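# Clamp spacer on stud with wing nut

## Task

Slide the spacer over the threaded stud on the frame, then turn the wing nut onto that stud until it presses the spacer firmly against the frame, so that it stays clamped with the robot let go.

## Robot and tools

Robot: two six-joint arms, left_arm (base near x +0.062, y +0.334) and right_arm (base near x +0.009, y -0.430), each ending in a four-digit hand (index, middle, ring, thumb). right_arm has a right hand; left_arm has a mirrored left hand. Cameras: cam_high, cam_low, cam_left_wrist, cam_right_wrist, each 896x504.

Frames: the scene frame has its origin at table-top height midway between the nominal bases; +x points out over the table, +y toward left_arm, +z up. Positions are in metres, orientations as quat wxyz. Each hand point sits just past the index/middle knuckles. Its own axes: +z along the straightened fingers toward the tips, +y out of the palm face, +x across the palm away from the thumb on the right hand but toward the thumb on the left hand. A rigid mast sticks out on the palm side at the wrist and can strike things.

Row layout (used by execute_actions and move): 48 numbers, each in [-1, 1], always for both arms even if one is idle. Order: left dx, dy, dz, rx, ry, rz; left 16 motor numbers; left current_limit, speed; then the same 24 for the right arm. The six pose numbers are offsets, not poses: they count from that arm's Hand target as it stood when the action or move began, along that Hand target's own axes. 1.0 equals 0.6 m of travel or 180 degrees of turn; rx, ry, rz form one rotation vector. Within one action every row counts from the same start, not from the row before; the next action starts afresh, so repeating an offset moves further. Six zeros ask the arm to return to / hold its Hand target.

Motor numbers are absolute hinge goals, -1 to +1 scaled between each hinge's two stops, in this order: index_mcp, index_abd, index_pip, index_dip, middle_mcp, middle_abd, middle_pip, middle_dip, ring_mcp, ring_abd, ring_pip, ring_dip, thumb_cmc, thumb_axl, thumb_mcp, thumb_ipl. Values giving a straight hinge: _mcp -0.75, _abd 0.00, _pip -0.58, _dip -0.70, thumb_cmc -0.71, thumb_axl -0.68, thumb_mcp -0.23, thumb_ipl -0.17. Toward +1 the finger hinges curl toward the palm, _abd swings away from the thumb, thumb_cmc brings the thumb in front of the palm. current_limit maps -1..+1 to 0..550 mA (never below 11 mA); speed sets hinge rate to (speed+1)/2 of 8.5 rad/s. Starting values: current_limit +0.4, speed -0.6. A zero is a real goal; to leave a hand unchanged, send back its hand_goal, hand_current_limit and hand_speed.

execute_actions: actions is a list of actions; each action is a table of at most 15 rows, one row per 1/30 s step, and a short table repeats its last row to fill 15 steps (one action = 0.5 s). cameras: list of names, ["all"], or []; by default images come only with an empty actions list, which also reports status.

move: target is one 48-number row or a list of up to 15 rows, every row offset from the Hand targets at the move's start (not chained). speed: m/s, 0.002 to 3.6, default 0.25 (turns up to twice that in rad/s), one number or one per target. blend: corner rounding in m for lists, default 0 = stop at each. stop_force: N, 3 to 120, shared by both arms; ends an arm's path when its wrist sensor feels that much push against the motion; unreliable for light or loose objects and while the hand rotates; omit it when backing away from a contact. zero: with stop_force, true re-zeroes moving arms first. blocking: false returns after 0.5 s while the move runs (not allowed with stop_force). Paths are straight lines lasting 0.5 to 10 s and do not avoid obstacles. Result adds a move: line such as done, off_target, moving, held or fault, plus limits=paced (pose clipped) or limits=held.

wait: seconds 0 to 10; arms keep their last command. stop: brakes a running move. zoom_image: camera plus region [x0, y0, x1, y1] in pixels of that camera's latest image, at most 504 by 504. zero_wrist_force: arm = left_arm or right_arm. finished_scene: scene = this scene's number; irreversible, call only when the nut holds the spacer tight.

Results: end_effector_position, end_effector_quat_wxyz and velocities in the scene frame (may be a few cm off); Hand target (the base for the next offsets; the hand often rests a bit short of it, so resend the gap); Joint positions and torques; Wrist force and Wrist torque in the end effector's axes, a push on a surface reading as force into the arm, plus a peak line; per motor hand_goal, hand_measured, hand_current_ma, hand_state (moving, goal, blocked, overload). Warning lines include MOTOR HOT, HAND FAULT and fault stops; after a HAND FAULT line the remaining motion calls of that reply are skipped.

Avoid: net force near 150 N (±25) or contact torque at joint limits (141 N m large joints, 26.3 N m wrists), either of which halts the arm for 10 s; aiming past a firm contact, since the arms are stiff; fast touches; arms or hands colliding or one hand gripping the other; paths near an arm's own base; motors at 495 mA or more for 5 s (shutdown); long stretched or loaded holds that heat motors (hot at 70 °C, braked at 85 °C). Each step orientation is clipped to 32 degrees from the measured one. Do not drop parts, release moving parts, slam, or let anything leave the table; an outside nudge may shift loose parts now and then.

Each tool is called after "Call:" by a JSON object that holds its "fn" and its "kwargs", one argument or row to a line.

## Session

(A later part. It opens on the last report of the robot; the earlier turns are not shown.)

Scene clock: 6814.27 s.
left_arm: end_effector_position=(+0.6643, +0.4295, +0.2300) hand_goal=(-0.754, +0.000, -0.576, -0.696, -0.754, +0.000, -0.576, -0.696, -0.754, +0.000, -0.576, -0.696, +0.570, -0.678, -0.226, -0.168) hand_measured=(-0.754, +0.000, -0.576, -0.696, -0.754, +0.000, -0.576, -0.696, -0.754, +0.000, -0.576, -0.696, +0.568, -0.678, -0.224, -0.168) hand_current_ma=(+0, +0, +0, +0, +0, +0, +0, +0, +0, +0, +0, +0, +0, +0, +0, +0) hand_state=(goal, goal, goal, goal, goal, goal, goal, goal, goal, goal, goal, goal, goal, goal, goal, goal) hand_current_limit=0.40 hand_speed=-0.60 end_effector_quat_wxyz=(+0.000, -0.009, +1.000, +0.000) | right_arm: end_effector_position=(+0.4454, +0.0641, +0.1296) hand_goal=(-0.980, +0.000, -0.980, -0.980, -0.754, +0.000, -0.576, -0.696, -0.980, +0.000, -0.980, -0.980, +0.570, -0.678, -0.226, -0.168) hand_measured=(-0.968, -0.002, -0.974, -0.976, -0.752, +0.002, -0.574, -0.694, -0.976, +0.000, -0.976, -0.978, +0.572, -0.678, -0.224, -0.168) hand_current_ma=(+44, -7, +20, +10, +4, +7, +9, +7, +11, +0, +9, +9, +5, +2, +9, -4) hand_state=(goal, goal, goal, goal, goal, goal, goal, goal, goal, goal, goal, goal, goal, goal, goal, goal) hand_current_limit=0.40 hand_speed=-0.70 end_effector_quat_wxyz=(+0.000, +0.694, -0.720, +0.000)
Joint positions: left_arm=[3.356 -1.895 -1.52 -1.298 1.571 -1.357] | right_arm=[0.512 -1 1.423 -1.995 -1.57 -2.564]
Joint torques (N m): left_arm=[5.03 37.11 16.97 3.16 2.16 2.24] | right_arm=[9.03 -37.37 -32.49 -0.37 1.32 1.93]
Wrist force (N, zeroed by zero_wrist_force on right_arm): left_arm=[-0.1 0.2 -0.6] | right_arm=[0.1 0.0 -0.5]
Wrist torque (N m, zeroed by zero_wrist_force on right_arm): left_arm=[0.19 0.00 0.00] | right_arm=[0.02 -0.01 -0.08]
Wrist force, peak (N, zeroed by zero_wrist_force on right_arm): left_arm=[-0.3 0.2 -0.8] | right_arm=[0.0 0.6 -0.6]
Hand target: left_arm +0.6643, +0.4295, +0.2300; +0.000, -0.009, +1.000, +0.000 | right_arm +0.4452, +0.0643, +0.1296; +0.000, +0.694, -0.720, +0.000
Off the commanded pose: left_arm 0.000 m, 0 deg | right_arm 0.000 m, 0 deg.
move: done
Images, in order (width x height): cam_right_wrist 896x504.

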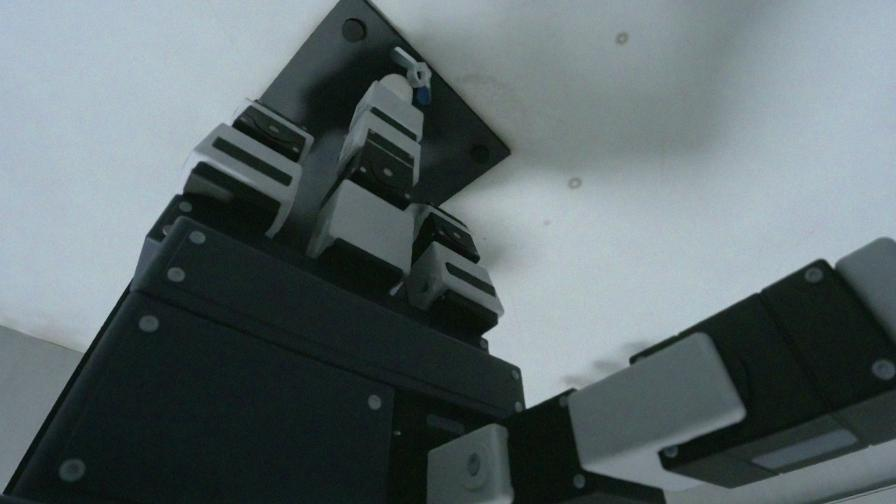

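Call:
{"fn": "move", "kwargs": {
  "target": [0,0,0,0,0,0,-0.754,0,-0.576,-0.696,-0.754,0,-0.576,-0.696,-0.754,0,-0.576,-0.696,0.571,-0.678,-0.226,-0.168,0.4,-0.6, -0.0011,0.0099,0,0,0,0, -0.98,0,-0.98,-0.98,-0.754,0,-0.576,-0.696,-0.98,0,-0.98,-0.98,0.571,-0.678,-0.226,-0.168,0.4,-0.7],
  "speed": 0.015,
  "cameras": ["cam_right_wrist"]
}}

Call:
{"fn": "zoom_image", "kwargs": {
  "camera": "cam_right_wrist",
  "region": [340, 30, 460, 120]
}}

Scene clock: 6828.83 s.
left_arm: end_effector_position=(+0.6643, +0.4295, +0.2300) hand_goal=(-0.754, +0.000, -0.576, -0.696, -0.754, +0.000, -0.576, -0.696, -0.754, +0.000, -0.576, -0.696, +0.570, -0.678, -0.226, -0.168) hand_measured=(-0.754, +0.000, -0.576, -0.696, -0.754, +0.000, -0.576, -0.696, -0.754, +0.000, -0.576, -0.696, +0.568, -0.678, -0.224, -0.168) hand_current_ma=(+0, +0, +0, +0, +0, +0, +0, +0, +0, +0, +0, +0, +0, +0, +0, +0) hand_state=(goal, goal, goal, goal, goal, goal, goal, goal, goal, goal, goal, goal, goal, goal, goal, goal) hand_current_limit=0.40 hand_speed=-0.60 end_effector_quat_wxyz=(+0.000, -0.009, +1.000, +0.000) | right_arm: end_effector_position=(+0.4395, +0.0652, +0.1296) hand_goal=(-0.980, +0.000, -0.980, -0.980, -0.754, +0.000, -0.576, -0.696, -0.980, +0.000, -0.980, -0.980, +0.570, -0.678, -0.226, -0.168) hand_measured=(-0.968, -0.002, -0.974, -0.976, -0.752, +0.002, -0.574, -0.694, -0.976, +0.000, -0.976, -0.978, +0.572, -0.678, -0.224, -0.168) hand_current_ma=(+44, -7, +20, +10, +4, +7, +8, +7, +11, +0, +9, +9, +5, +2, +9, -4) hand_state=(goal, goal, goal, goal, goal, goal, goal, goal, goal, goal, goal, goal, goal, goal, goal, goal) hand_current_limit=0.40 hand_speed=-0.70 end_effector_quat_wxyz=(+0.000, +0.694, -0.720, +0.000)
Joint positions: left_arm=[3.356 -1.895 -1.52 -1.298 1.571 -1.357] | right_arm=[0.518 -1.008 1.437 -2 -1.57 -2.558]
Joint torques (N m): left_arm=[4.3 38.11 17.41 3.33 2.16 2.22] | right_arm=[10.19 -50.91 -10.94 -4.46 -1.01 2.03]
Wrist force (N, zeroed by zero_wrist_force on right_arm): left_arm=[-0.1 0.1 -0.6] | right_arm=[-0.2 0.1 -0.4]
Wrist torque (N m, zeroed by zero_wrist_force on right_arm): left_arm=[0.17 0.01 0.01] | right_arm=[0.02 0.01 -0.10]
Wrist force, peak (N, zeroed by zero_wrist_force on right_arm): left_arm=[-0.1 0.3 -0.9] | right_arm=[-0.2 0.3 -0.6]
Hand target: left_arm +0.6643, +0.4295, +0.2300; +0.000, -0.009, +1.000, +0.000 | right_arm +0.4393, +0.0652, +0.1296; +0.000, +0.694, -0.720, +0.000
Off the commanded pose: left_arm 0.000 m, 0 deg | right_arm 0.000 m, 0 deg.
move: done
Images, in order (width x height): cam_right_wrist 896x504.

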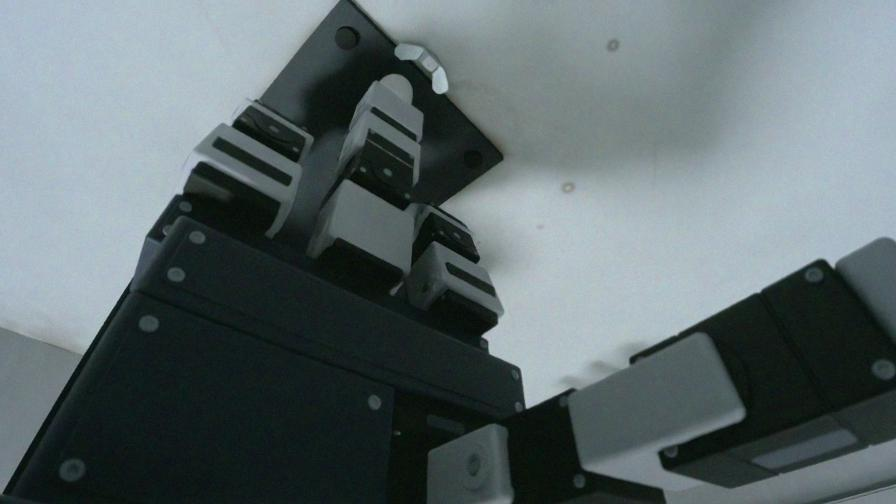

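Scaled by 4.200.

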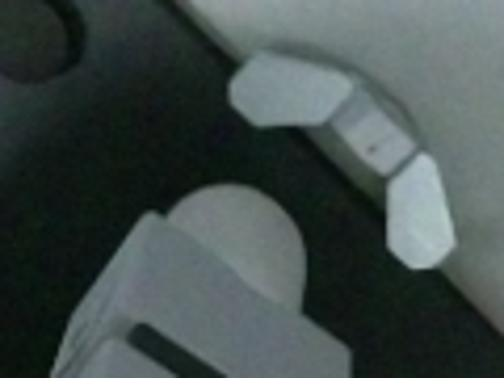

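Call:
{"fn": "move", "kwargs": {
  "target": [0,0,0,0,0,0,-0.754,0,-0.576,-0.696,-0.754,0,-0.576,-0.696,-0.754,0,-0.576,-0.696,0.571,-0.678,-0.226,-0.168,0.4,-0.6, -0.0016,0.0082,0,0,0,0, -0.98,0,-0.98,-0.98,-0.754,0,-0.576,-0.696,-0.98,0,-0.98,-0.98,0.571,-0.678,-0.226,-0.168,0.4,-0.7],
  "speed": 0.01,
  "cameras": ["cam_right_wrist"]
}}

Call:
{"fn": "zoom_image", "kwargs": {
  "camera": "cam_right_wrist",
  "region": [340, 30, 460, 120]
}}

Scene clock: 6836.73 s.
left_arm: end_effector_position=(+0.6643, +0.4295, +0.2300) hand_goal=(-0.754, +0.000, -0.576, -0.696, -0.754, +0.000, -0.576, -0.696, -0.754, +0.000, -0.576, -0.696, +0.570, -0.678, -0.226, -0.168) hand_measured=(-0.754, +0.000, -0.576, -0.696, -0.754, +0.000, -0.576, -0.696, -0.754, +0.000, -0.576, -0.696, +0.568, -0.678, -0.224, -0.168) hand_current_ma=(+0, +0, +0, +0, +0, +0, +0, +0, +0, +0, +0, +0, +0, +0, +0, +0) hand_state=(goal, goal, goal, goal, goal, goal, goal, goal, goal, goal, goal, goal, goal, goal, goal, goal) hand_current_limit=0.40 hand_speed=-0.60 end_effector_quat_wxyz=(+0.000, -0.009, +1.000, +0.000) | right_arm: end_effector_position=(+0.4347, +0.0663, +0.1296) hand_goal=(-0.980, +0.000, -0.980, -0.980, -0.754, +0.000, -0.576, -0.696, -0.980, +0.000, -0.980, -0.980, +0.570, -0.678, -0.226, -0.168) hand_measured=(-0.968, -0.002, -0.974, -0.976, -0.752, +0.002, -0.574, -0.694, -0.976, +0.000, -0.976, -0.978, +0.572, -0.678, -0.224, -0.168) hand_current_ma=(+44, -7, +20, +10, +4, +7, +8, +7, +11, +0, +9, +9, +5, +2, +9, -4) hand_state=(goal, goal, goal, goal, goal, goal, goal, goal, goal, goal, goal, goal, goal, goal, goal, goal) hand_current_limit=0.40 hand_speed=-0.70 end_effector_quat_wxyz=(+0.000, +0.694, -0.720, +0.000)
Joint positions: left_arm=[3.356 -1.895 -1.52 -1.298 1.571 -1.357] | right_arm=[0.523 -1.014 1.447 -2.004 -1.57 -2.553]
Joint torques (N m): left_arm=[4.45 38.23 17.45 3.29 2.21 2.21] | right_arm=[9.67 -50.05 -10.1 -4.48 -1.12 1.91]
Wrist force (N, zeroed by zero_wrist_force on right_arm): left_arm=[-0.3 0.3 -0.7] | right_arm=[-0.2 -0.2 -0.5]
Wrist torque (N m, zeroed by zero_wrist_force on right_arm): left_arm=[0.21 0.02 -0.01] | right_arm=[-0.01 0.02 -0.10]
Wrist force, peak (N, zeroed by zero_wrist_force on right_arm): left_arm=[0.0 0.3 -1.0] | right_arm=[-0.2 0.3 -0.7]
Hand target: left_arm +0.6643, +0.4295, +0.2300; +0.000, -0.009, +1.000, +0.000 | right_arm +0.4345, +0.0663, +0.1296; +0.000, +0.694, -0.720, +0.000
Off the commanded pose: left_arm 0.000 m, 0 deg | right_arm 0.000 m, 0 deg.
move: done
Images, in order (width x height): cam_right_wrist 896x504.

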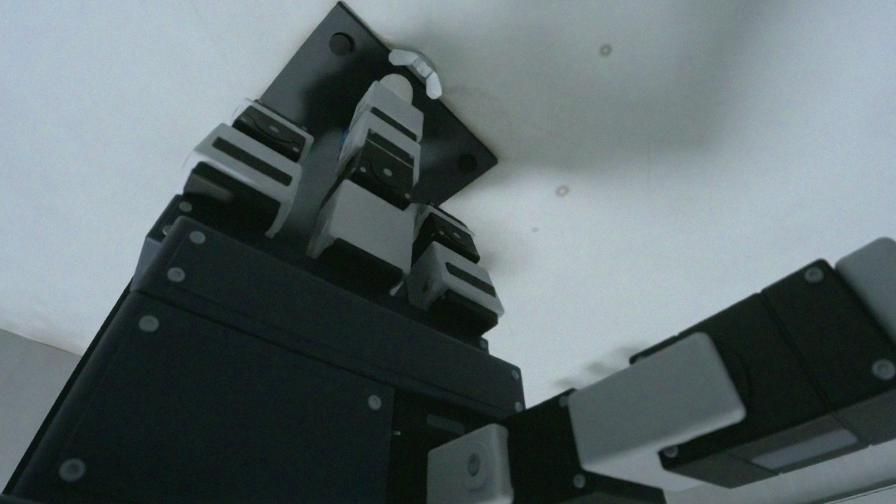

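Scaled by 4.200.

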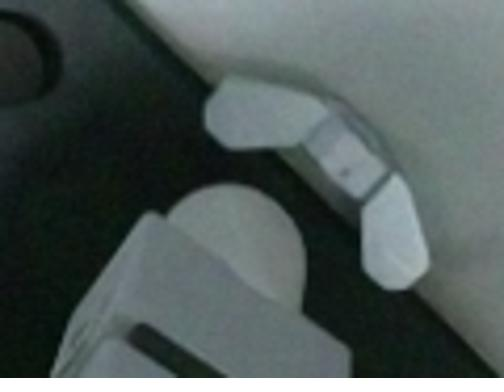

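Call:
{"fn": "move", "kwargs": {
  "target": [0,0,0,0,0,0,-0.754,0,-0.576,-0.696,-0.754,0,-0.576,-0.696,-0.754,0,-0.576,-0.696,0.571,-0.678,-0.226,-0.168,0.4,-0.6, -0.0009,0.0075,0,0,0,0, -0.98,0,-0.98,-0.98,-0.754,0,-0.576,-0.696,-0.98,0,-0.98,-0.98,0.571,-0.678,-0.226,-0.168,0.4,-0.7],
  "speed": 0.01,
  "cameras": ["cam_right_wrist"]
}}

Call:
{"fn": "zoom_image", "kwargs": {
  "camera": "cam_right_wrist",
  "region": [340, 30, 460, 120]
}}

Scene clock: 6849.40 s.
left_arm: end_effector_position=(+0.6643, +0.4295, +0.2300) hand_goal=(-0.754, +0.000, -0.576, -0.696, -0.754, +0.000, -0.576, -0.696, -0.754, +0.000, -0.576, -0.696, +0.570, -0.678, -0.226, -0.168) hand_measured=(-0.754, +0.000, -0.576, -0.696, -0.754, +0.000, -0.576, -0.696, -0.754, +0.000, -0.576, -0.696, +0.568, -0.678, -0.224, -0.168) hand_current_ma=(+0, +0, +0, +0, +0, +0, +0, +0, +0, +0, +0, +0, +0, +0, +0, +0) hand_state=(goal, goal, goal, goal, goal, goal, goal, goal, goal, goal, goal, goal, goal, goal, goal, goal) hand_current_limit=0.40 hand_speed=-0.60 end_effector_quat_wxyz=(+0.000, -0.009, +1.000, +0.000) | right_arm: end_effector_position=(+0.4301, +0.0670, +0.1296) hand_goal=(-0.980, +0.000, -0.980, -0.980, -0.754, +0.000, -0.576, -0.696, -0.980, +0.000, -0.980, -0.980, +0.570, -0.678, -0.226, -0.168) hand_measured=(-0.968, -0.002, -0.974, -0.976, -0.752, +0.002, -0.574, -0.694, -0.976, +0.000, -0.976, -0.978, +0.572, -0.678, -0.224, -0.168) hand_current_ma=(+44, -7, +20, +10, +4, +7, +8, +7, +11, +0, +9, +9, +5, +2, +9, -4) hand_state=(goal, goal, goal, goal, goal, goal, goal, goal, goal, goal, goal, goal, goal, goal, goal, goal) hand_current_limit=0.40 hand_speed=-0.70 end_effector_quat_wxyz=(+0.000, +0.694, -0.720, +0.000)
Joint positions: left_arm=[3.356 -1.895 -1.52 -1.298 1.571 -1.357] | right_arm=[0.527 -1.021 1.457 -2.008 -1.57 -2.549]
Joint torques (N m): left_arm=[4.56 38.11 17.58 3.23 2.11 2.19] | right_arm=[10.55 -49.31 -10.17 -4.47 -1.1 2.1]
Wrist force (N, zeroed by zero_wrist_force on right_arm): left_arm=[-0.1 0.3 -0.8] | right_arm=[0.0 -0.1 -0.4]
Wrist torque (N m, zeroed by zero_wrist_force on right_arm): left_arm=[0.21 -0.01 0.01] | right_arm=[0.00 -0.01 -0.08]
Wrist force, peak (N, zeroed by zero_wrist_force on right_arm): left_arm=[-0.3 0.3 -0.9] | right_arm=[-0.3 0.0 -0.7]
Hand target: left_arm +0.6643, +0.4295, +0.2300; +0.000, -0.009, +1.000, +0.000 | right_arm +0.4300, +0.0670, +0.1296; +0.000, +0.694, -0.720, +0.000
Off the commanded pose: left_arm 0.000 m, 0 deg | right_arm 0.000 m, 0 deg.
move: done
Images, in order (width x height): cam_right_wrist 896x504.

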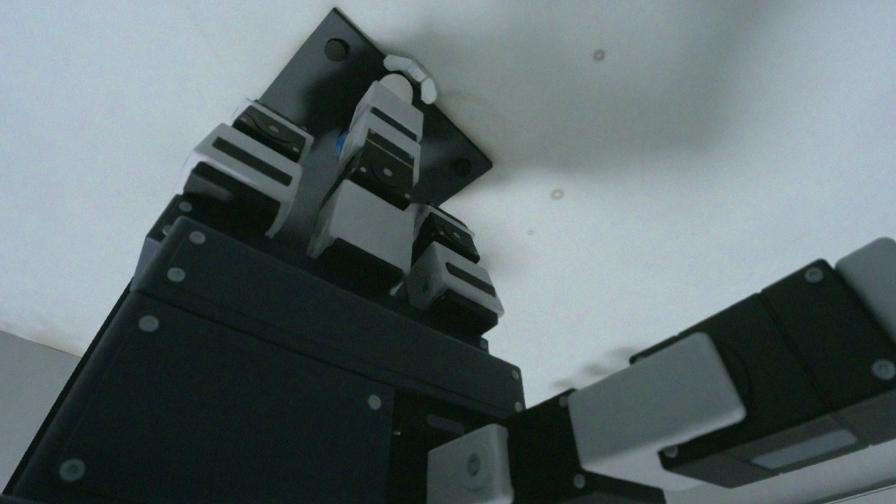

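Scaled by 4.200.

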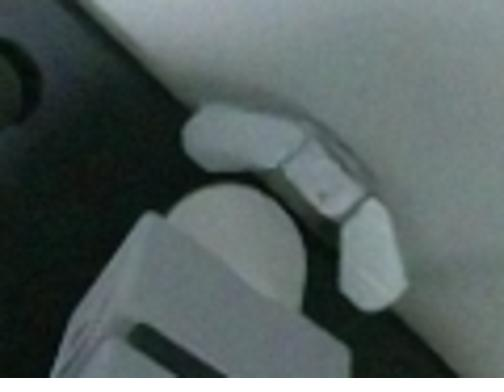

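Call:
{"fn": "move", "kwargs": {
  "target": [0,0,0,0,0,0,-0.754,0,-0.576,-0.696,-0.754,0,-0.576,-0.696,-0.754,0,-0.576,-0.696,0.571,-0.678,-0.226,-0.168,0.4,-0.6, 0.0004,0.0067,0,0,0,0, -0.98,0,-0.98,-0.98,-0.754,0,-0.576,-0.696,-0.98,0,-0.98,-0.98,0.571,-0.678,-0.226,-0.168,0.4,-0.7],
  "speed": 0.01,
  "cameras": ["cam_right_wrist"]
}}

Call:
{"fn": "zoom_image", "kwargs": {
  "camera": "cam_right_wrist",
  "region": [340, 30, 460, 120]
}}

Scene clock: 6854.90 s.
left_arm: end_effector_position=(+0.6643, +0.4295, +0.2300) hand_goal=(-0.754, +0.000, -0.576, -0.696, -0.754, +0.000, -0.576, -0.696, -0.754, +0.000, -0.576, -0.696, +0.570, -0.678, -0.226, -0.168) hand_measured=(-0.754, +0.000, -0.576, -0.696, -0.754, +0.000, -0.576, -0.696, -0.754, +0.000, -0.576, -0.696, +0.568, -0.678, -0.224, -0.168) hand_current_ma=(+0, +0, +0, +0, +0, +0, +0, +0, +0, +0, +0, +0, +0, +0, +0, +0) hand_state=(goal, goal, goal, goal, goal, goal, goal, goal, goal, goal, goal, goal, goal, goal, goal, goal) hand_current_limit=0.40 hand_speed=-0.60 end_effector_quat_wxyz=(+0.000, -0.009, +1.000, +0.000) | right_arm: end_effector_position=(+0.4261, +0.0669, +0.1296) hand_goal=(-0.980, +0.000, -0.980, -0.980, -0.754, +0.000, -0.576, -0.696, -0.980, +0.000, -0.980, -0.980, +0.570, -0.678, -0.226, -0.168) hand_measured=(-0.968, -0.002, -0.974, -0.976, -0.752, +0.002, -0.574, -0.694, -0.976, +0.000, -0.976, -0.978, +0.572, -0.678, -0.224, -0.168) hand_current_ma=(+44, -7, +20, +10, +4, +7, +8, +7, +11, +0, +9, +9, +5, +2, +9, -4) hand_state=(goal, goal, goal, goal, goal, goal, goal, goal, goal, goal, goal, goal, goal, goal, goal, goal) hand_current_limit=0.40 hand_speed=-0.70 end_effector_quat_wxyz=(+0.000, +0.694, -0.720, +0.000)
Joint positions: left_arm=[3.356 -1.895 -1.52 -1.298 1.571 -1.357] | right_arm=[0.53 -1.027 1.467 -2.012 -1.57 -2.546]
Joint torques (N m): left_arm=[4.63 38.49 17.56 3.31 2.09 2.11] | right_arm=[10.16 -50.2 -10.34 -4.19 -1.2 2.07]
Wrist force (N, zeroed by zero_wrist_force on right_arm): left_arm=[0.0 0.1 -0.6] | right_arm=[-0.2 0.1 -0.3]
Wrist torque (N m, zeroed by zero_wrist_force on right_arm): left_arm=[0.17 -0.02 0.01] | right_arm=[0.01 0.01 -0.10]
Wrist force, peak (N, zeroed by zero_wrist_force on right_arm): left_arm=[0.0 0.2 -1.0] | right_arm=[-0.2 0.3 -0.8]
Hand target: left_arm +0.6643, +0.4295, +0.2300; +0.000, -0.009, +1.000, +0.000 | right_arm +0.4260, +0.0669, +0.1296; +0.000, +0.694, -0.720, +0.000
Off the commanded pose: left_arm 0.000 m, 0 deg | right_arm 0.000 m, 0 deg.
move: done
Images, in order (width x height): cam_right_wrist 896x504.

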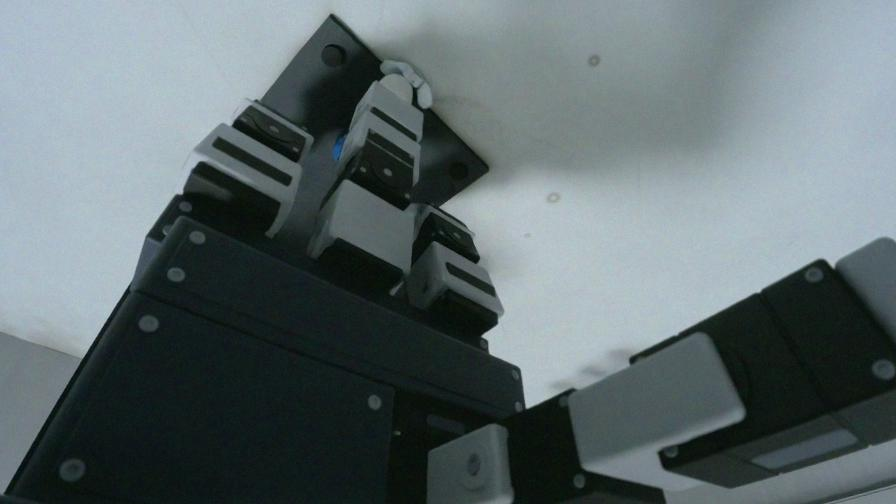

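Scaled by 4.200.

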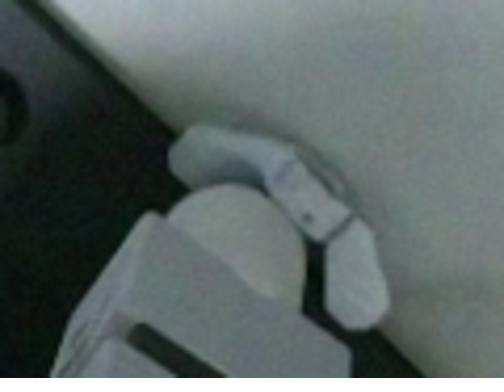

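Call:
{"fn": "move", "kwargs": {
  "target": [0,0,0,0,0,0,-0.754,0,-0.576,-0.696,-0.754,0,-0.576,-0.696,-0.754,0,-0.576,-0.696,0.571,-0.678,-0.226,-0.168,0.4,-0.6, -0.0007,0.0067,0,0,0,0, -0.98,0,-0.98,-0.98,-0.754,0,-0.576,-0.696,-0.98,0,-0.98,-0.98,0.571,-0.678,-0.226,-0.168,0.4,-0.7],
  "speed": 0.01,
  "cameras": ["cam_right_wrist"]
}}

Call:
{"fn": "zoom_image", "kwargs": {
  "camera": "cam_right_wrist",
  "region": [340, 30, 460, 120]
}}

Scene clock: 6860.77 s.
left_arm: end_effector_position=(+0.6643, +0.4295, +0.2300) hand_goal=(-0.754, +0.000, -0.576, -0.696, -0.754, +0.000, -0.576, -0.696, -0.754, +0.000, -0.576, -0.696, +0.570, -0.678, -0.226, -0.168) hand_measured=(-0.754, +0.000, -0.576, -0.696, -0.754, +0.000, -0.576, -0.696, -0.754, +0.000, -0.576, -0.696, +0.568, -0.678, -0.224, -0.168) hand_current_ma=(+0, +0, +0, +0, +0, +0, +0, +0, +0, +0, +0, +0, +0, +0, +0, +0) hand_state=(goal, goal, goal, goal, goal, goal, goal, goal, goal, goal, goal, goal, goal, goal, goal, goal) hand_current_limit=0.40 hand_speed=-0.60 end_effector_quat_wxyz=(+0.000, -0.009, +1.000, +0.000) | right_arm: end_effector_position=(+0.4221, +0.0675, +0.1296) hand_goal=(-0.980, +0.000, -0.980, -0.980, -0.754, +0.000, -0.576, -0.696, -0.980, +0.000, -0.980, -0.980, +0.570, -0.678, -0.226, -0.168) hand_measured=(-0.968, -0.002, -0.974, -0.976, -0.752, +0.002, -0.574, -0.694, -0.976, +0.000, -0.976, -0.978, +0.572, -0.678, -0.224, -0.168) hand_current_ma=(+44, -7, +20, +10, +4, +7, +8, +7, +11, +0, +9, +9, +5, +2, +9, -4) hand_state=(goal, goal, goal, goal, goal, goal, goal, goal, goal, goal, goal, goal, goal, goal, goal, goal) hand_current_limit=0.40 hand_speed=-0.70 end_effector_quat_wxyz=(+0.000, +0.694, -0.720, +0.000)
Joint positions: left_arm=[3.356 -1.895 -1.52 -1.298 1.571 -1.357] | right_arm=[0.534 -1.033 1.476 -2.015 -1.57 -2.542]
Joint torques (N m): left_arm=[5.11 38.95 17.1 3.28 2.03 2.3] | right_arm=[9.4 -48.67 -10.52 -4.41 -0.97 2.05]
Wrist force (N, zeroed by zero_wrist_force on right_arm): left_arm=[-0.1 0.2 -0.8] | right_arm=[-0.2 -0.1 -0.3]
Wrist torque (N m, zeroed by zero_wrist_force on right_arm): left_arm=[0.19 0.00 0.00] | right_arm=[-0.01 0.01 -0.11]
Wrist force, peak (N, zeroed by zero_wrist_force on right_arm): left_arm=[-0.1 0.5 -0.8] | right_arm=[-0.3 0.0 -0.7]
Hand target: left_arm +0.6643, +0.4295, +0.2300; +0.000, -0.009, +1.000, +0.000 | right_arm +0.4219, +0.0675, +0.1296; +0.000, +0.694, -0.720, +0.000
Off the commanded pose: left_arm 0.000 m, 0 deg | right_arm 0.000 m, 0 deg.
move: done
Images, in order (width x height): cam_right_wrist 896x504.

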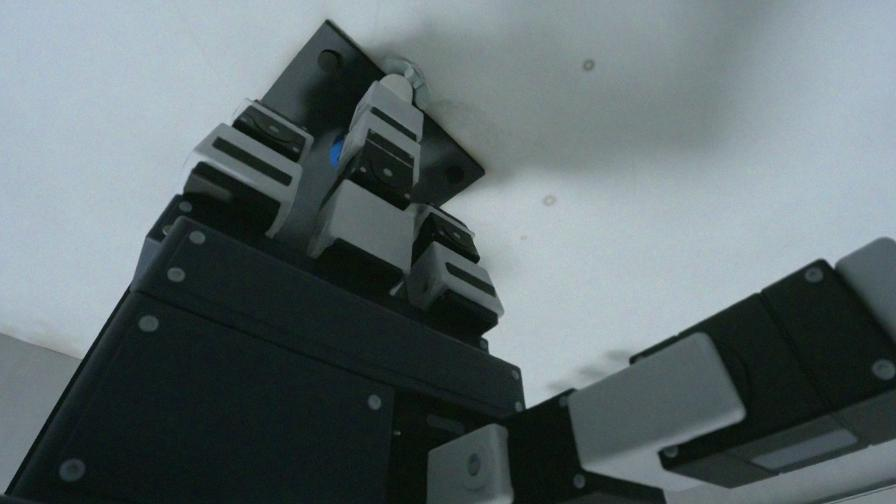

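Scaled by 4.200.

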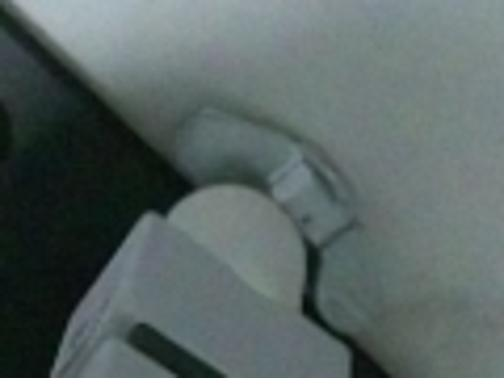

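Call:
{"fn": "move", "kwargs": {
  "target": [0,0,0,0,0,0,-0.754,0,-0.576,-0.696,-0.754,0,-0.576,-0.696,-0.754,0,-0.576,-0.696,0.571,-0.678,-0.226,-0.168,0.4,-0.6, -0.0005,0.0042,0,0,0,0, -0.98,0,-0.98,-0.98,-0.754,0,-0.576,-0.696,-0.98,0,-0.98,-0.98,0.571,-0.678,-0.226,-0.168,0.4,-0.7],
  "speed": 0.01,
  "cameras": ["cam_right_wrist","cam_low"]
}}

Call:
{"fn": "zoom_image", "kwargs": {
  "camera": "cam_right_wrist",
  "region": [340, 30, 460, 120]
}}

Call:
{"fn": "zoom_image", "kwargs": {
  "camera": "cam_low",
  "region": [430, 285, 500, 335]
}}

Scene clock: 6869.33 s.
left_arm: end_effector_position=(+0.6643, +0.4295, +0.2300) hand_goal=(-0.754, +0.000, -0.576, -0.696, -0.754, +0.000, -0.576, -0.696, -0.754, +0.000, -0.576, -0.696, +0.570, -0.678, -0.226, -0.168) hand_measured=(-0.754, +0.000, -0.576, -0.696, -0.754, +0.000, -0.576, -0.696, -0.754, +0.000, -0.576, -0.696, +0.568, -0.678, -0.224, -0.168) hand_current_ma=(+0, +0, +0, +0, +0, +0, +0, +0, +0, +0, +0, +0, +0, +0, +0, +0) hand_state=(goal, goal, goal, goal, goal, goal, goal, goal, goal, goal, goal, goal, goal, goal, goal, goal) hand_current_limit=0.40 hand_speed=-0.60 end_effector_quat_wxyz=(+0.000, -0.009, +1.000, +0.000) | right_arm: end_effector_position=(+0.4196, +0.0679, +0.1296) hand_goal=(-0.980, +0.000, -0.980, -0.980, -0.754, +0.000, -0.576, -0.696, -0.980, +0.000, -0.980, -0.980, +0.570, -0.678, -0.226, -0.168) hand_measured=(-0.968, -0.002, -0.974, -0.976, -0.752, +0.002, -0.574, -0.694, -0.976, +0.000, -0.976, -0.978, +0.572, -0.678, -0.224, -0.168) hand_current_ma=(+44, -7, +20, +10, +4, +7, +8, +7, +11, +0, +9, +9, +5, +2, +9, -4) hand_state=(goal, goal, goal, goal, goal, goal, goal, goal, goal, goal, goal, goal, goal, goal, goal, goal) hand_current_limit=0.40 hand_speed=-0.70 end_effector_quat_wxyz=(+0.000, +0.694, -0.720, +0.000)
Joint positions: left_arm=[3.356 -1.895 -1.52 -1.298 1.571 -1.357] | right_arm=[0.536 -1.036 1.482 -2.017 -1.57 -2.539]
Joint torques (N m): left_arm=[4.9 38.46 17.25 3.24 2.02 2.26] | right_arm=[10.74 -49.37 -12.22 -4.43 -1.15 2.05]
Wrist force (N, zeroed by zero_wrist_force on right_arm): left_arm=[-0.1 0.2 -0.5] | right_arm=[0.1 0.0 -0.4]
Wrist torque (N m, zeroed by zero_wrist_force on right_arm): left_arm=[0.18 -0.01 0.01] | right_arm=[0.01 -0.02 -0.08]
Wrist force, peak (N, zeroed by zero_wrist_force on right_arm): left_arm=[-0.2 0.4 -0.9] | right_arm=[-0.1 -0.1 -0.9]
Hand target: left_arm +0.6643, +0.4295, +0.2300; +0.000, -0.009, +1.000, +0.000 | right_arm +0.4194, +0.0679, +0.1296; +0.000, +0.694, -0.720, +0.000
Off the commanded pose: left_arm 0.000 m, 0 deg | right_arm 0.000 m, 0 deg.
move: done
Images, in order (width x height): cam_low 896x504, cam_right_wrist 896x504.

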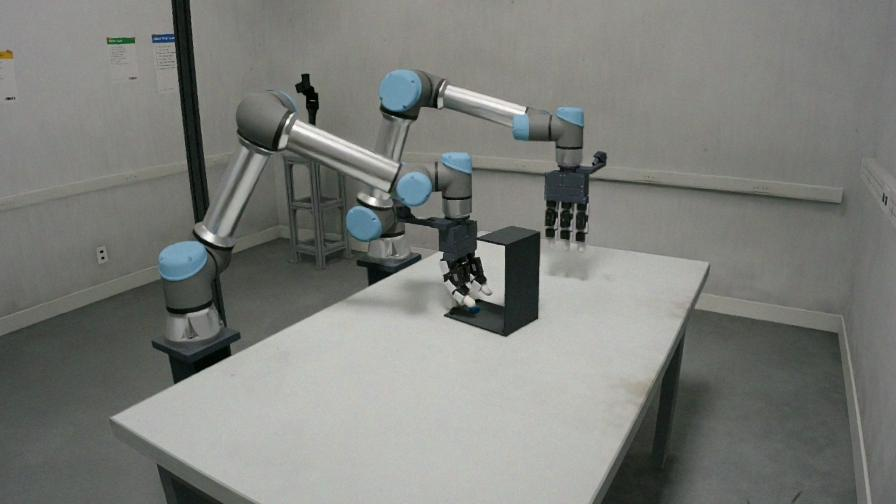

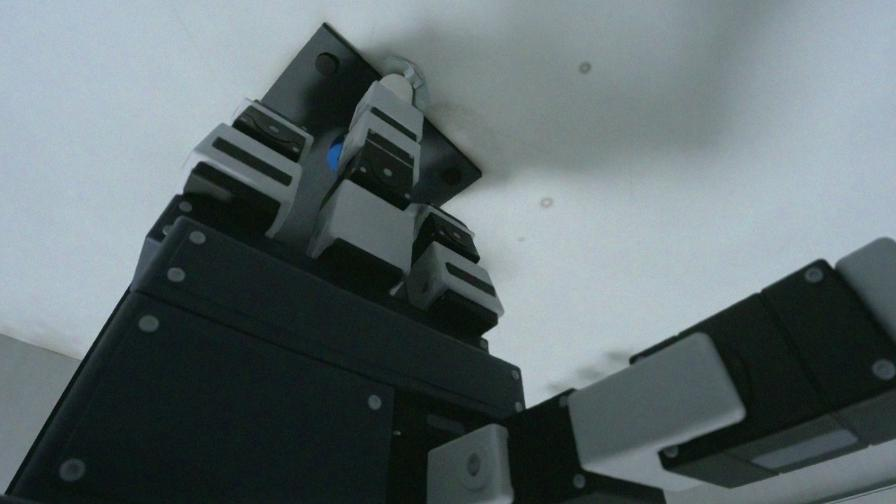

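Scaled by 4.200.

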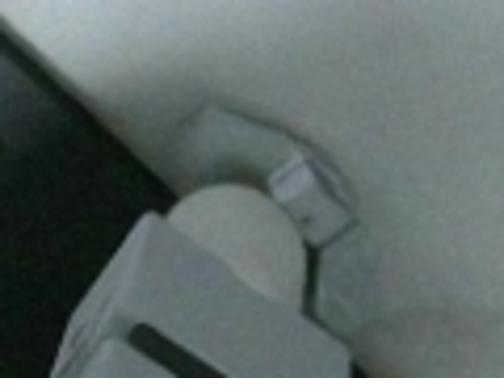

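Scaled by 7.200.

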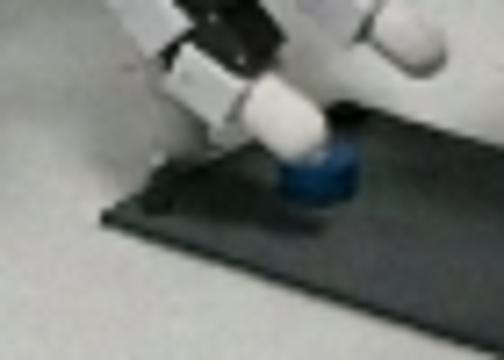

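Call:
{"fn": "move", "kwargs": {
  "target": [
    [0,0,0,0,0,0,-0.754,0,-0.576,-0.696,-0.754,0,-0.576,-0.696,-0.754,0,-0.576,-0.696,0.571,-0.678,-0.226,-0.168,0.4,-0.6, 0.0005,-0.01,0,0,0,0, -0.98,0,-0.98,-0.98,-0.754,0,-0.576,-0.696,-0.98,0,-0.98,-0.98,0.571,-0.678,-0.226,-0.168,0.4,-0.7],
    [0,0,0,0,0,0,-0.754,0,-0.576,-0.696,-0.754,0,-0.576,-0.696,-0.754,0,-0.576,-0.696,0.571,-0.678,-0.226,-0.168,0.4,-0.6, 0.0005,-0.01,-0.05,0,0,0, -0.98,0,-0.98,-0.98,-0.754,0,-0.576,-0.696,-0.98,0,-0.98,-0.98,0.571,-0.678,-0.226,-0.168,0.4,-0.7]
  ],
  "speed": 0.05,
  "cameras": ["cam_right_wrist","cam_low"]
}}

Call:
{"fn": "zoom_image", "kwargs": {
  "camera": "cam_right_wrist",
  "region": [370, 20, 460, 90]
}}

Call:
{"fn": "zoom_image", "kwargs": {
  "camera": "cam_low",
  "region": [430, 285, 500, 335]
}}

Scene clock: 6883.60 s.
left_arm: end_effector_position=(+0.6643, +0.4295, +0.2300) hand_goal=(-0.754, +0.000, -0.576, -0.696, -0.754, +0.000, -0.576, -0.696, -0.754, +0.000, -0.576, -0.696, +0.570, -0.678, -0.226, -0.168) hand_measured=(-0.754, +0.000, -0.576, -0.696, -0.754, +0.000, -0.576, -0.696, -0.754, +0.000, -0.576, -0.696, +0.568, -0.678, -0.224, -0.168) hand_current_ma=(+0, +0, +0, +0, +0, +0, +0, +0, +0, +0, +0, +0, +0, +0, +0, +0) hand_state=(goal, goal, goal, goal, goal, goal, goal, goal, goal, goal, goal, goal, goal, goal, goal, goal) hand_current_limit=0.40 hand_speed=-0.60 end_effector_quat_wxyz=(+0.000, -0.009, +1.000, +0.000) | right_arm: end_effector_position=(+0.4254, +0.0673, +0.1594) hand_goal=(-0.980, +0.000, -0.980, -0.980, -0.754, +0.000, -0.576, -0.696, -0.980, +0.000, -0.980, -0.980, +0.570, -0.678, -0.226, -0.168) hand_measured=(-0.968, -0.002, -0.974, -0.976, -0.752, +0.002, -0.574, -0.694, -0.976, +0.000, -0.976, -0.978, +0.572, -0.678, -0.224, -0.168) hand_current_ma=(+44, -7, +20, +10, +4, +7, +8, +7, +11, +0, +9, +9, +5, +2, +9, -4) hand_state=(goal, goal, goal, goal, goal, goal, goal, goal, goal, goal, goal, goal, goal, goal, goal, goal) hand_current_limit=0.40 hand_speed=-0.70 end_effector_quat_wxyz=(+0.000, +0.694, -0.720, +0.000)
Joint positions: left_arm=[3.356 -1.895 -1.52 -1.298 1.571 -1.357] | right_arm=[0.531 -1.056 1.43 -1.946 -1.57 -2.545]
Joint torques (N m): left_arm=[5.02 38.14 17.3 3.28 2.14 2.33] | right_arm=[-10.79 -49.44 -31.44 -0.31 1.29 -2.11]
Wrist force (N, zeroed by zero_wrist_force on right_arm): left_arm=[-0.2 0.2 -0.7] | right_arm=[-0.2 -0.1 -0.4]
Wrist torque (N m, zeroed by zero_wrist_force on right_arm): left_arm=[0.19 0.00 0.00] | right_arm=[0.00 0.01 0.02]
Wrist force, peak (N, zeroed by zero_wrist_force on right_arm): left_arm=[-0.3 0.2 -0.9] | right_arm=[0.0 -0.1 -0.9]
Hand target: left_arm +0.6643, +0.4295, +0.2300; +0.000, -0.009, +1.000, +0.000 | right_arm +0.4254, +0.0673, +0.1596; +0.000, +0.694, -0.720, +0.000
Off the commanded pose: left_arm 0.000 m, 0 deg | right_arm 0.000 m, 0 deg.
move: done
Images, in order (width x height): cam_low 896x504, cam_right_wrist 896x504.

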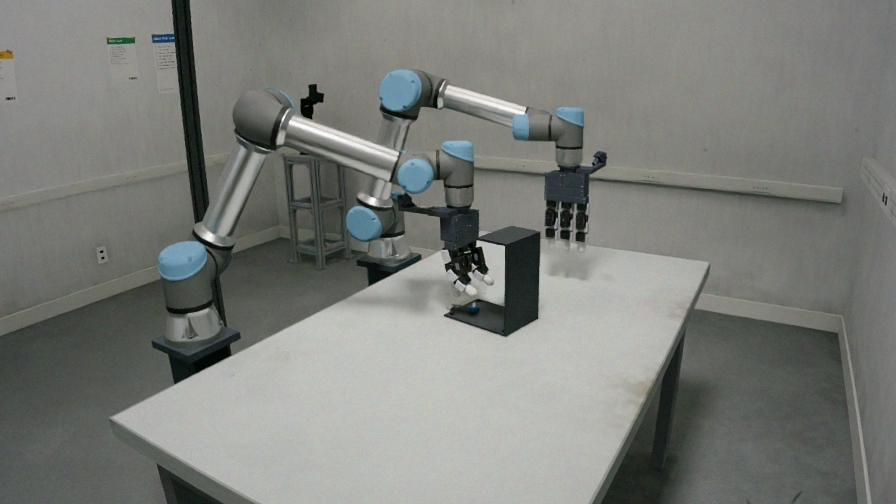

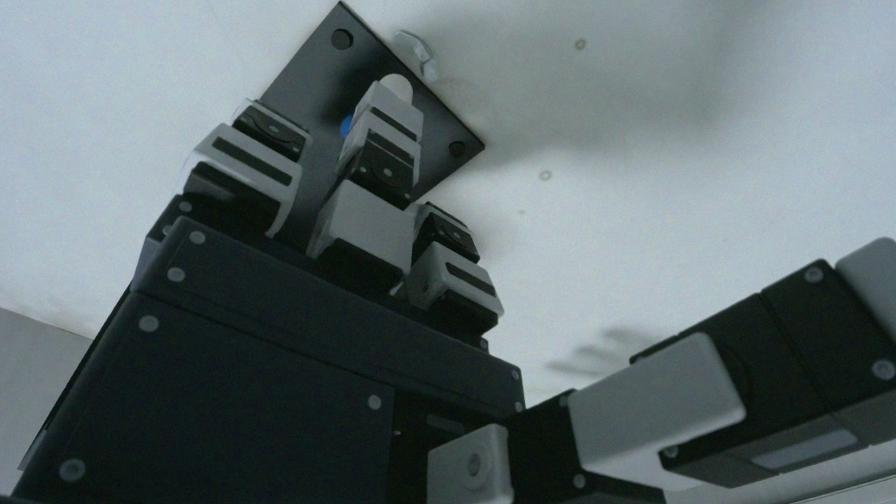

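Scaled by 5.600.

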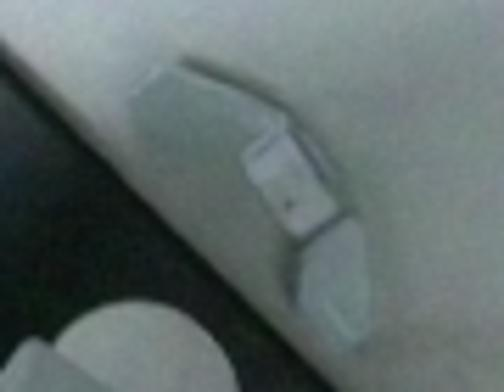

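Scaled by 7.200.

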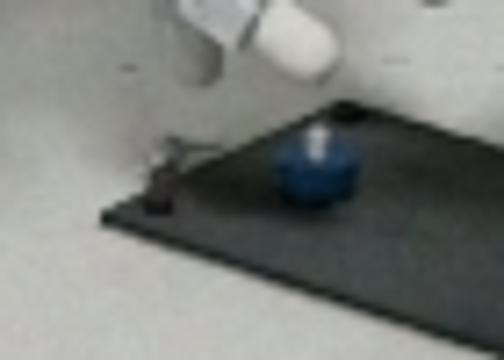

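Call:
{"fn": "move", "kwargs": {
  "target": [
    [0,0,0,0,0,0,-0.754,0,-0.576,-0.696,-0.754,0,-0.576,-0.696,-0.754,0,-0.576,-0.696,0.571,-0.678,-0.226,-0.168,0.4,-0.6, 0,0,0.05,0,0,0, -0.98,0,-0.98,-0.98,-0.754,0,-0.576,-0.696,-0.98,0,-0.98,-0.98,0.571,-0.678,-0.226,-0.168,0.4,-0.7],
    [0,0,0,0,0,0,-0.754,0,-0.576,-0.696,-0.754,0,-0.576,-0.696,-0.754,0,-0.576,-0.696,0.571,-0.678,-0.226,-0.168,0.4,-0.6, -0.0052,0.0467,0.05,0,0,0, -0.98,0,-0.98,-0.98,-0.754,0,-0.576,-0.696,-0.98,0,-0.98,-0.98,0.571,-0.678,-0.226,-0.168,0.4,-0.7]
  ],
  "speed": 0.03,
  "cameras": ["cam_right_wrist"]
}}

Call:
{"fn": "zoom_image", "kwargs": {
  "camera": "cam_right_wrist",
  "region": [350, 30, 470, 120]
}}

Scene clock: 6911.33 s.
left_arm: end_effector_position=(+0.6643, +0.4295, +0.2300) hand_goal=(-0.754, +0.000, -0.576, -0.696, -0.754, +0.000, -0.576, -0.696, -0.754, +0.000, -0.576, -0.696, +0.570, -0.678, -0.226, -0.168) hand_measured=(-0.754, +0.000, -0.576, -0.696, -0.754, +0.000, -0.576, -0.696, -0.754, +0.000, -0.576, -0.696, +0.568, -0.678, -0.224, -0.168) hand_current_ma=(+0, +0, +0, +0, +0, +0, +0, +0, +0, +0, +0, +0, +0, +0, +0, +0) hand_state=(goal, goal, goal, goal, goal, goal, goal, goal, goal, goal, goal, goal, goal, goal, goal, goal) hand_current_limit=0.40 hand_speed=-0.60 end_effector_quat_wxyz=(+0.000, -0.009, +1.000, +0.000) | right_arm: end_effector_position=(+0.3977, +0.0715, +0.1296) hand_goal=(-0.980, +0.000, -0.980, -0.980, -0.754, +0.000, -0.576, -0.696, -0.980, +0.000, -0.980, -0.980, +0.570, -0.678, -0.226, -0.168) hand_measured=(-0.968, -0.002, -0.974, -0.976, -0.752, +0.002, -0.574, -0.694, -0.976, +0.000, -0.976, -0.978, +0.572, -0.678, -0.224, -0.168) hand_current_ma=(+44, -7, +20, +10, +4, +7, +8, +7, +11, +0, +9, +9, +5, +2, +9, -4) hand_state=(goal, goal, goal, goal, goal, goal, goal, goal, goal, goal, goal, goal, goal, goal, goal, goal) hand_current_limit=0.40 hand_speed=-0.70 end_effector_quat_wxyz=(+0.000, +0.694, -0.720, +0.000)
Joint positions: left_arm=[3.356 -1.895 -1.52 -1.298 1.571 -1.357] | right_arm=[0.559 -1.064 1.527 -2.034 -1.57 -2.517]
Joint torques (N m): left_arm=[4.85 38.25 17.44 3.35 2.12 2.21] | right_arm=[9.99 -47.36 -9.91 -4.43 -1.21 2.02]
Wrist force (N, zeroed by zero_wrist_force on right_arm): left_arm=[-0.1 0.3 -0.7] | right_arm=[0.0 -0.1 -0.3]
Wrist torque (N m, zeroed by zero_wrist_force on right_arm): left_arm=[0.20 0.00 0.01] | right_arm=[-0.02 -0.01 -0.10]
Wrist force, peak (N, zeroed by zero_wrist_force on right_arm): left_arm=[0.2 0.1 -0.9] | right_arm=[-0.5 0.4 -0.7]
Hand target: left_arm +0.6643, +0.4295, +0.2300; +0.000, -0.009, +1.000, +0.000 | right_arm +0.3975, +0.0715, +0.1296; +0.000, +0.694, -0.720, +0.000
Off the commanded pose: left_arm 0.000 m, 0 deg | right_arm 0.000 m, 0 deg.
move: done
Images, in order (width x height): cam_right_wrist 896x504.

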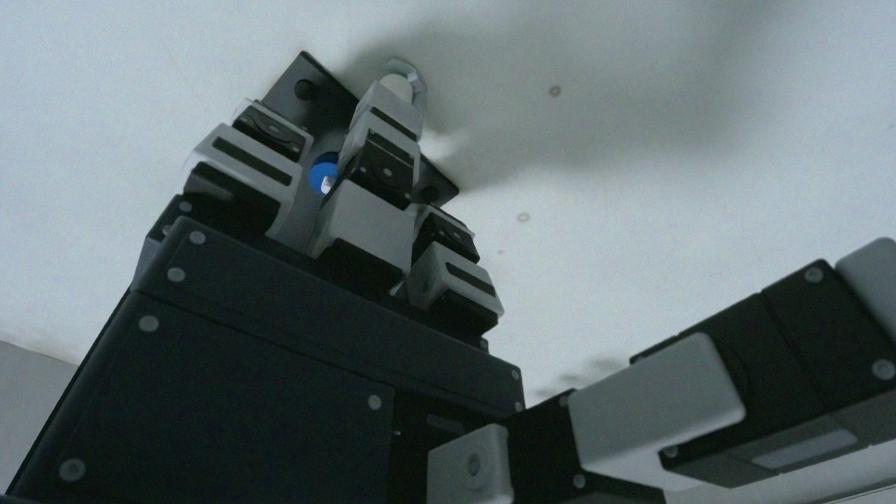

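Scaled by 4.200.

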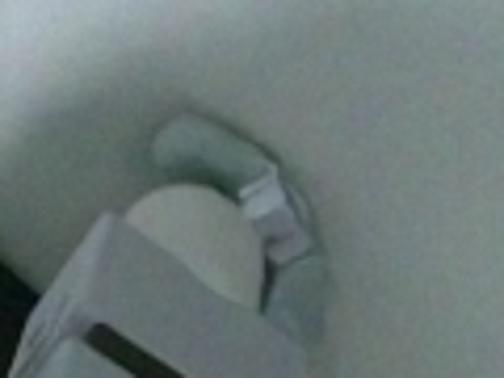

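Call:
{"fn": "move", "kwargs": {
  "target": [
    [0,0,0,0,0,0,-0.754,0,-0.576,-0.696,-0.754,0,-0.576,-0.696,-0.754,0,-0.576,-0.696,0.571,-0.678,-0.226,-0.168,0.4,-0.6, 0,-0.008,0,0,0,0, -0.98,0,-0.98,-0.98,-0.754,0,-0.576,-0.696,-0.98,0,-0.98,-0.98,0.571,-0.678,-0.226,-0.168,0.4,-0.7],
    [0,0,0,0,0,0,-0.754,0,-0.576,-0.696,-0.754,0,-0.576,-0.696,-0.754,0,-0.576,-0.696,0.571,-0.678,-0.226,-0.168,0.4,-0.6, 0,-0.008,-0.09,0,0,0, -0.98,0,-0.98,-0.98,-0.754,0,-0.576,-0.696,-0.98,0,-0.98,-0.98,0.571,-0.678,-0.226,-0.168,0.4,-0.7],
    [0,0,0,0,0,0,-0.754,0,-0.576,-0.696,-0.754,0,-0.576,-0.696,-0.754,0,-0.576,-0.696,0.571,-0.678,-0.226,-0.168,0.4,-0.6, -0.0384,-0.015,-0.09,0,0,0, -0.754,-0.14,-0.576,-0.696,-0.754,0.14,-0.576,-0.696,-0.98,0,-0.98,-0.98,0.571,-0.678,-0.226,-0.168,0.4,-0.7]
  ],
  "speed": 0.08,
  "cameras": ["cam_right_wrist","cam_low"]
}}

Call:
{"fn": "zoom_image", "kwargs": {
  "camera": "cam_right_wrist",
  "region": [370, 20, 490, 110]
}}

Call:
{"fn": "zoom_image", "kwargs": {
  "camera": "cam_low",
  "region": [430, 285, 500, 335]
}}

Scene clock: 6925.80 s.
left_arm: end_effector_position=(+0.6643, +0.4295, +0.2300) hand_goal=(-0.754, +0.000, -0.576, -0.696, -0.754, +0.000, -0.576, -0.696, -0.754, +0.000, -0.576, -0.696, +0.570, -0.678, -0.226, -0.168) hand_measured=(-0.754, +0.000, -0.576, -0.696, -0.754, +0.000, -0.576, -0.696, -0.754, +0.000, -0.576, -0.696, +0.568, -0.678, -0.224, -0.168) hand_current_ma=(+0, +0, +0, +0, +0, +0, +0, +0, +0, +0, +0, +0, +0, +0, +0, +0) hand_state=(goal, goal, goal, goal, goal, goal, goal, goal, goal, goal, goal, goal, goal, goal, goal, goal) hand_current_limit=0.40 hand_speed=-0.60 end_effector_quat_wxyz=(+0.000, -0.009, +1.000, +0.000) | right_arm: end_effector_position=(+0.4074, +0.0941, +0.1836) hand_goal=(-0.754, -0.140, -0.576, -0.696, -0.754, +0.140, -0.576, -0.696, -0.980, +0.000, -0.980, -0.980, +0.570, -0.678, -0.226, -0.168) hand_measured=(-0.754, -0.136, -0.578, -0.698, -0.752, +0.136, -0.574, -0.694, -0.976, +0.000, -0.976, -0.978, +0.572, -0.678, -0.224, -0.168) hand_current_ma=(-2, +11, -7, -8, +4, -11, +8, +7, +11, +0, +9, +9, +5, +2, +9, -4) hand_state=(goal, goal, goal, goal, goal, goal, goal, goal, goal, goal, goal, goal, goal, goal, goal, goal) hand_current_limit=0.40 hand_speed=-0.70 end_effector_quat_wxyz=(+0.000, +0.694, -0.720, +0.000)
Joint positions: left_arm=[3.356 -1.895 -1.52 -1.298 1.571 -1.357] | right_arm=[0.579 -1.061 1.374 -1.884 -1.57 -2.497]
Joint torques (N m): left_arm=[5.19 38.94 17.03 3.38 2.06 2.23] | right_arm=[10.59 -36.28 -33.12 -0.32 -1.3 2]
Wrist force (N, zeroed by zero_wrist_force on right_arm): left_arm=[0.0 0.2 -0.4] | right_arm=[0.0 0.0 -0.3]
Wrist torque (N m, zeroed by zero_wrist_force on right_arm): left_arm=[0.16 -0.01 0.02] | right_arm=[0.01 0.00 -0.10]
Wrist force, peak (N, zeroed by zero_wrist_force on right_arm): left_arm=[-0.3 0.3 -0.8] | right_arm=[0.6 -0.2 -0.6]
Hand target: left_arm +0.6643, +0.4295, +0.2300; +0.000, -0.009, +1.000, +0.000 | right_arm +0.4074, +0.0941, +0.1836; +0.000, +0.694, -0.720, +0.000
Off the commanded pose: left_arm 0.000 m, 0 deg | right_arm 0.000 m, 0 deg.
move: done
Images, in order (width x height): cam_low 896x504, cam_right_wrist 896x504.

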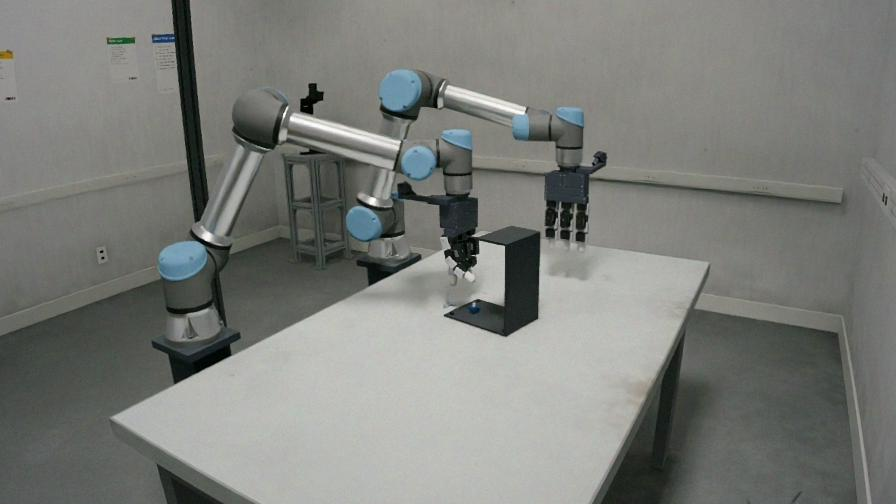

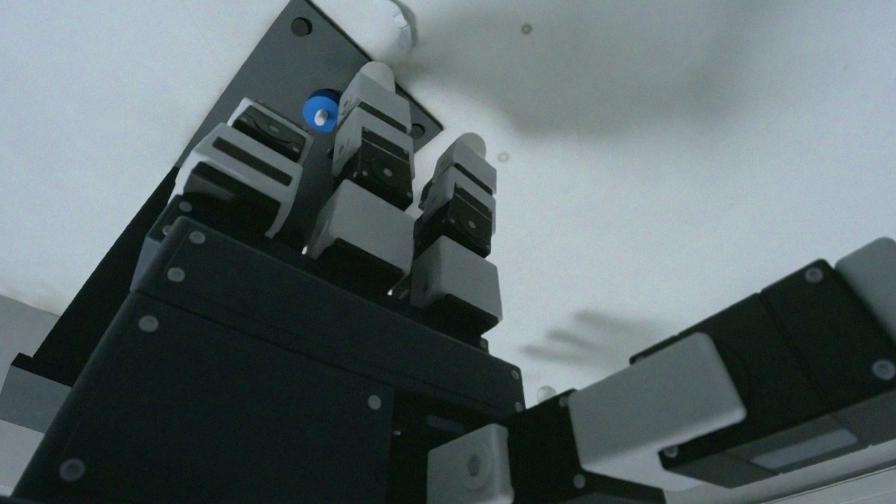

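Scaled by 4.200.

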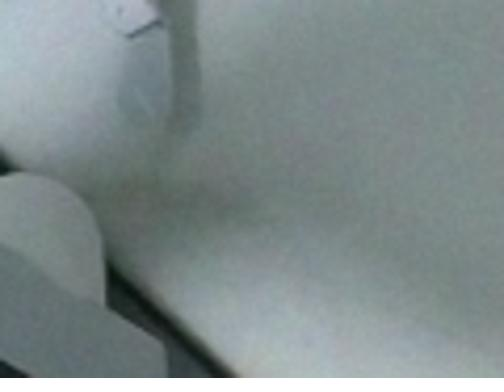

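Scaled by 7.200.

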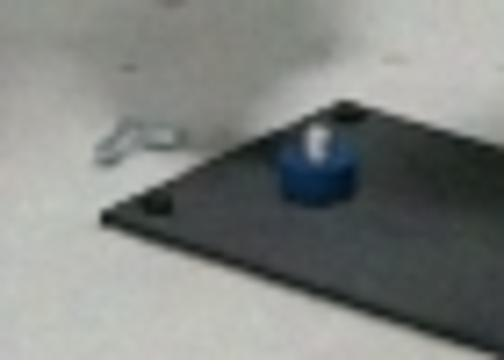

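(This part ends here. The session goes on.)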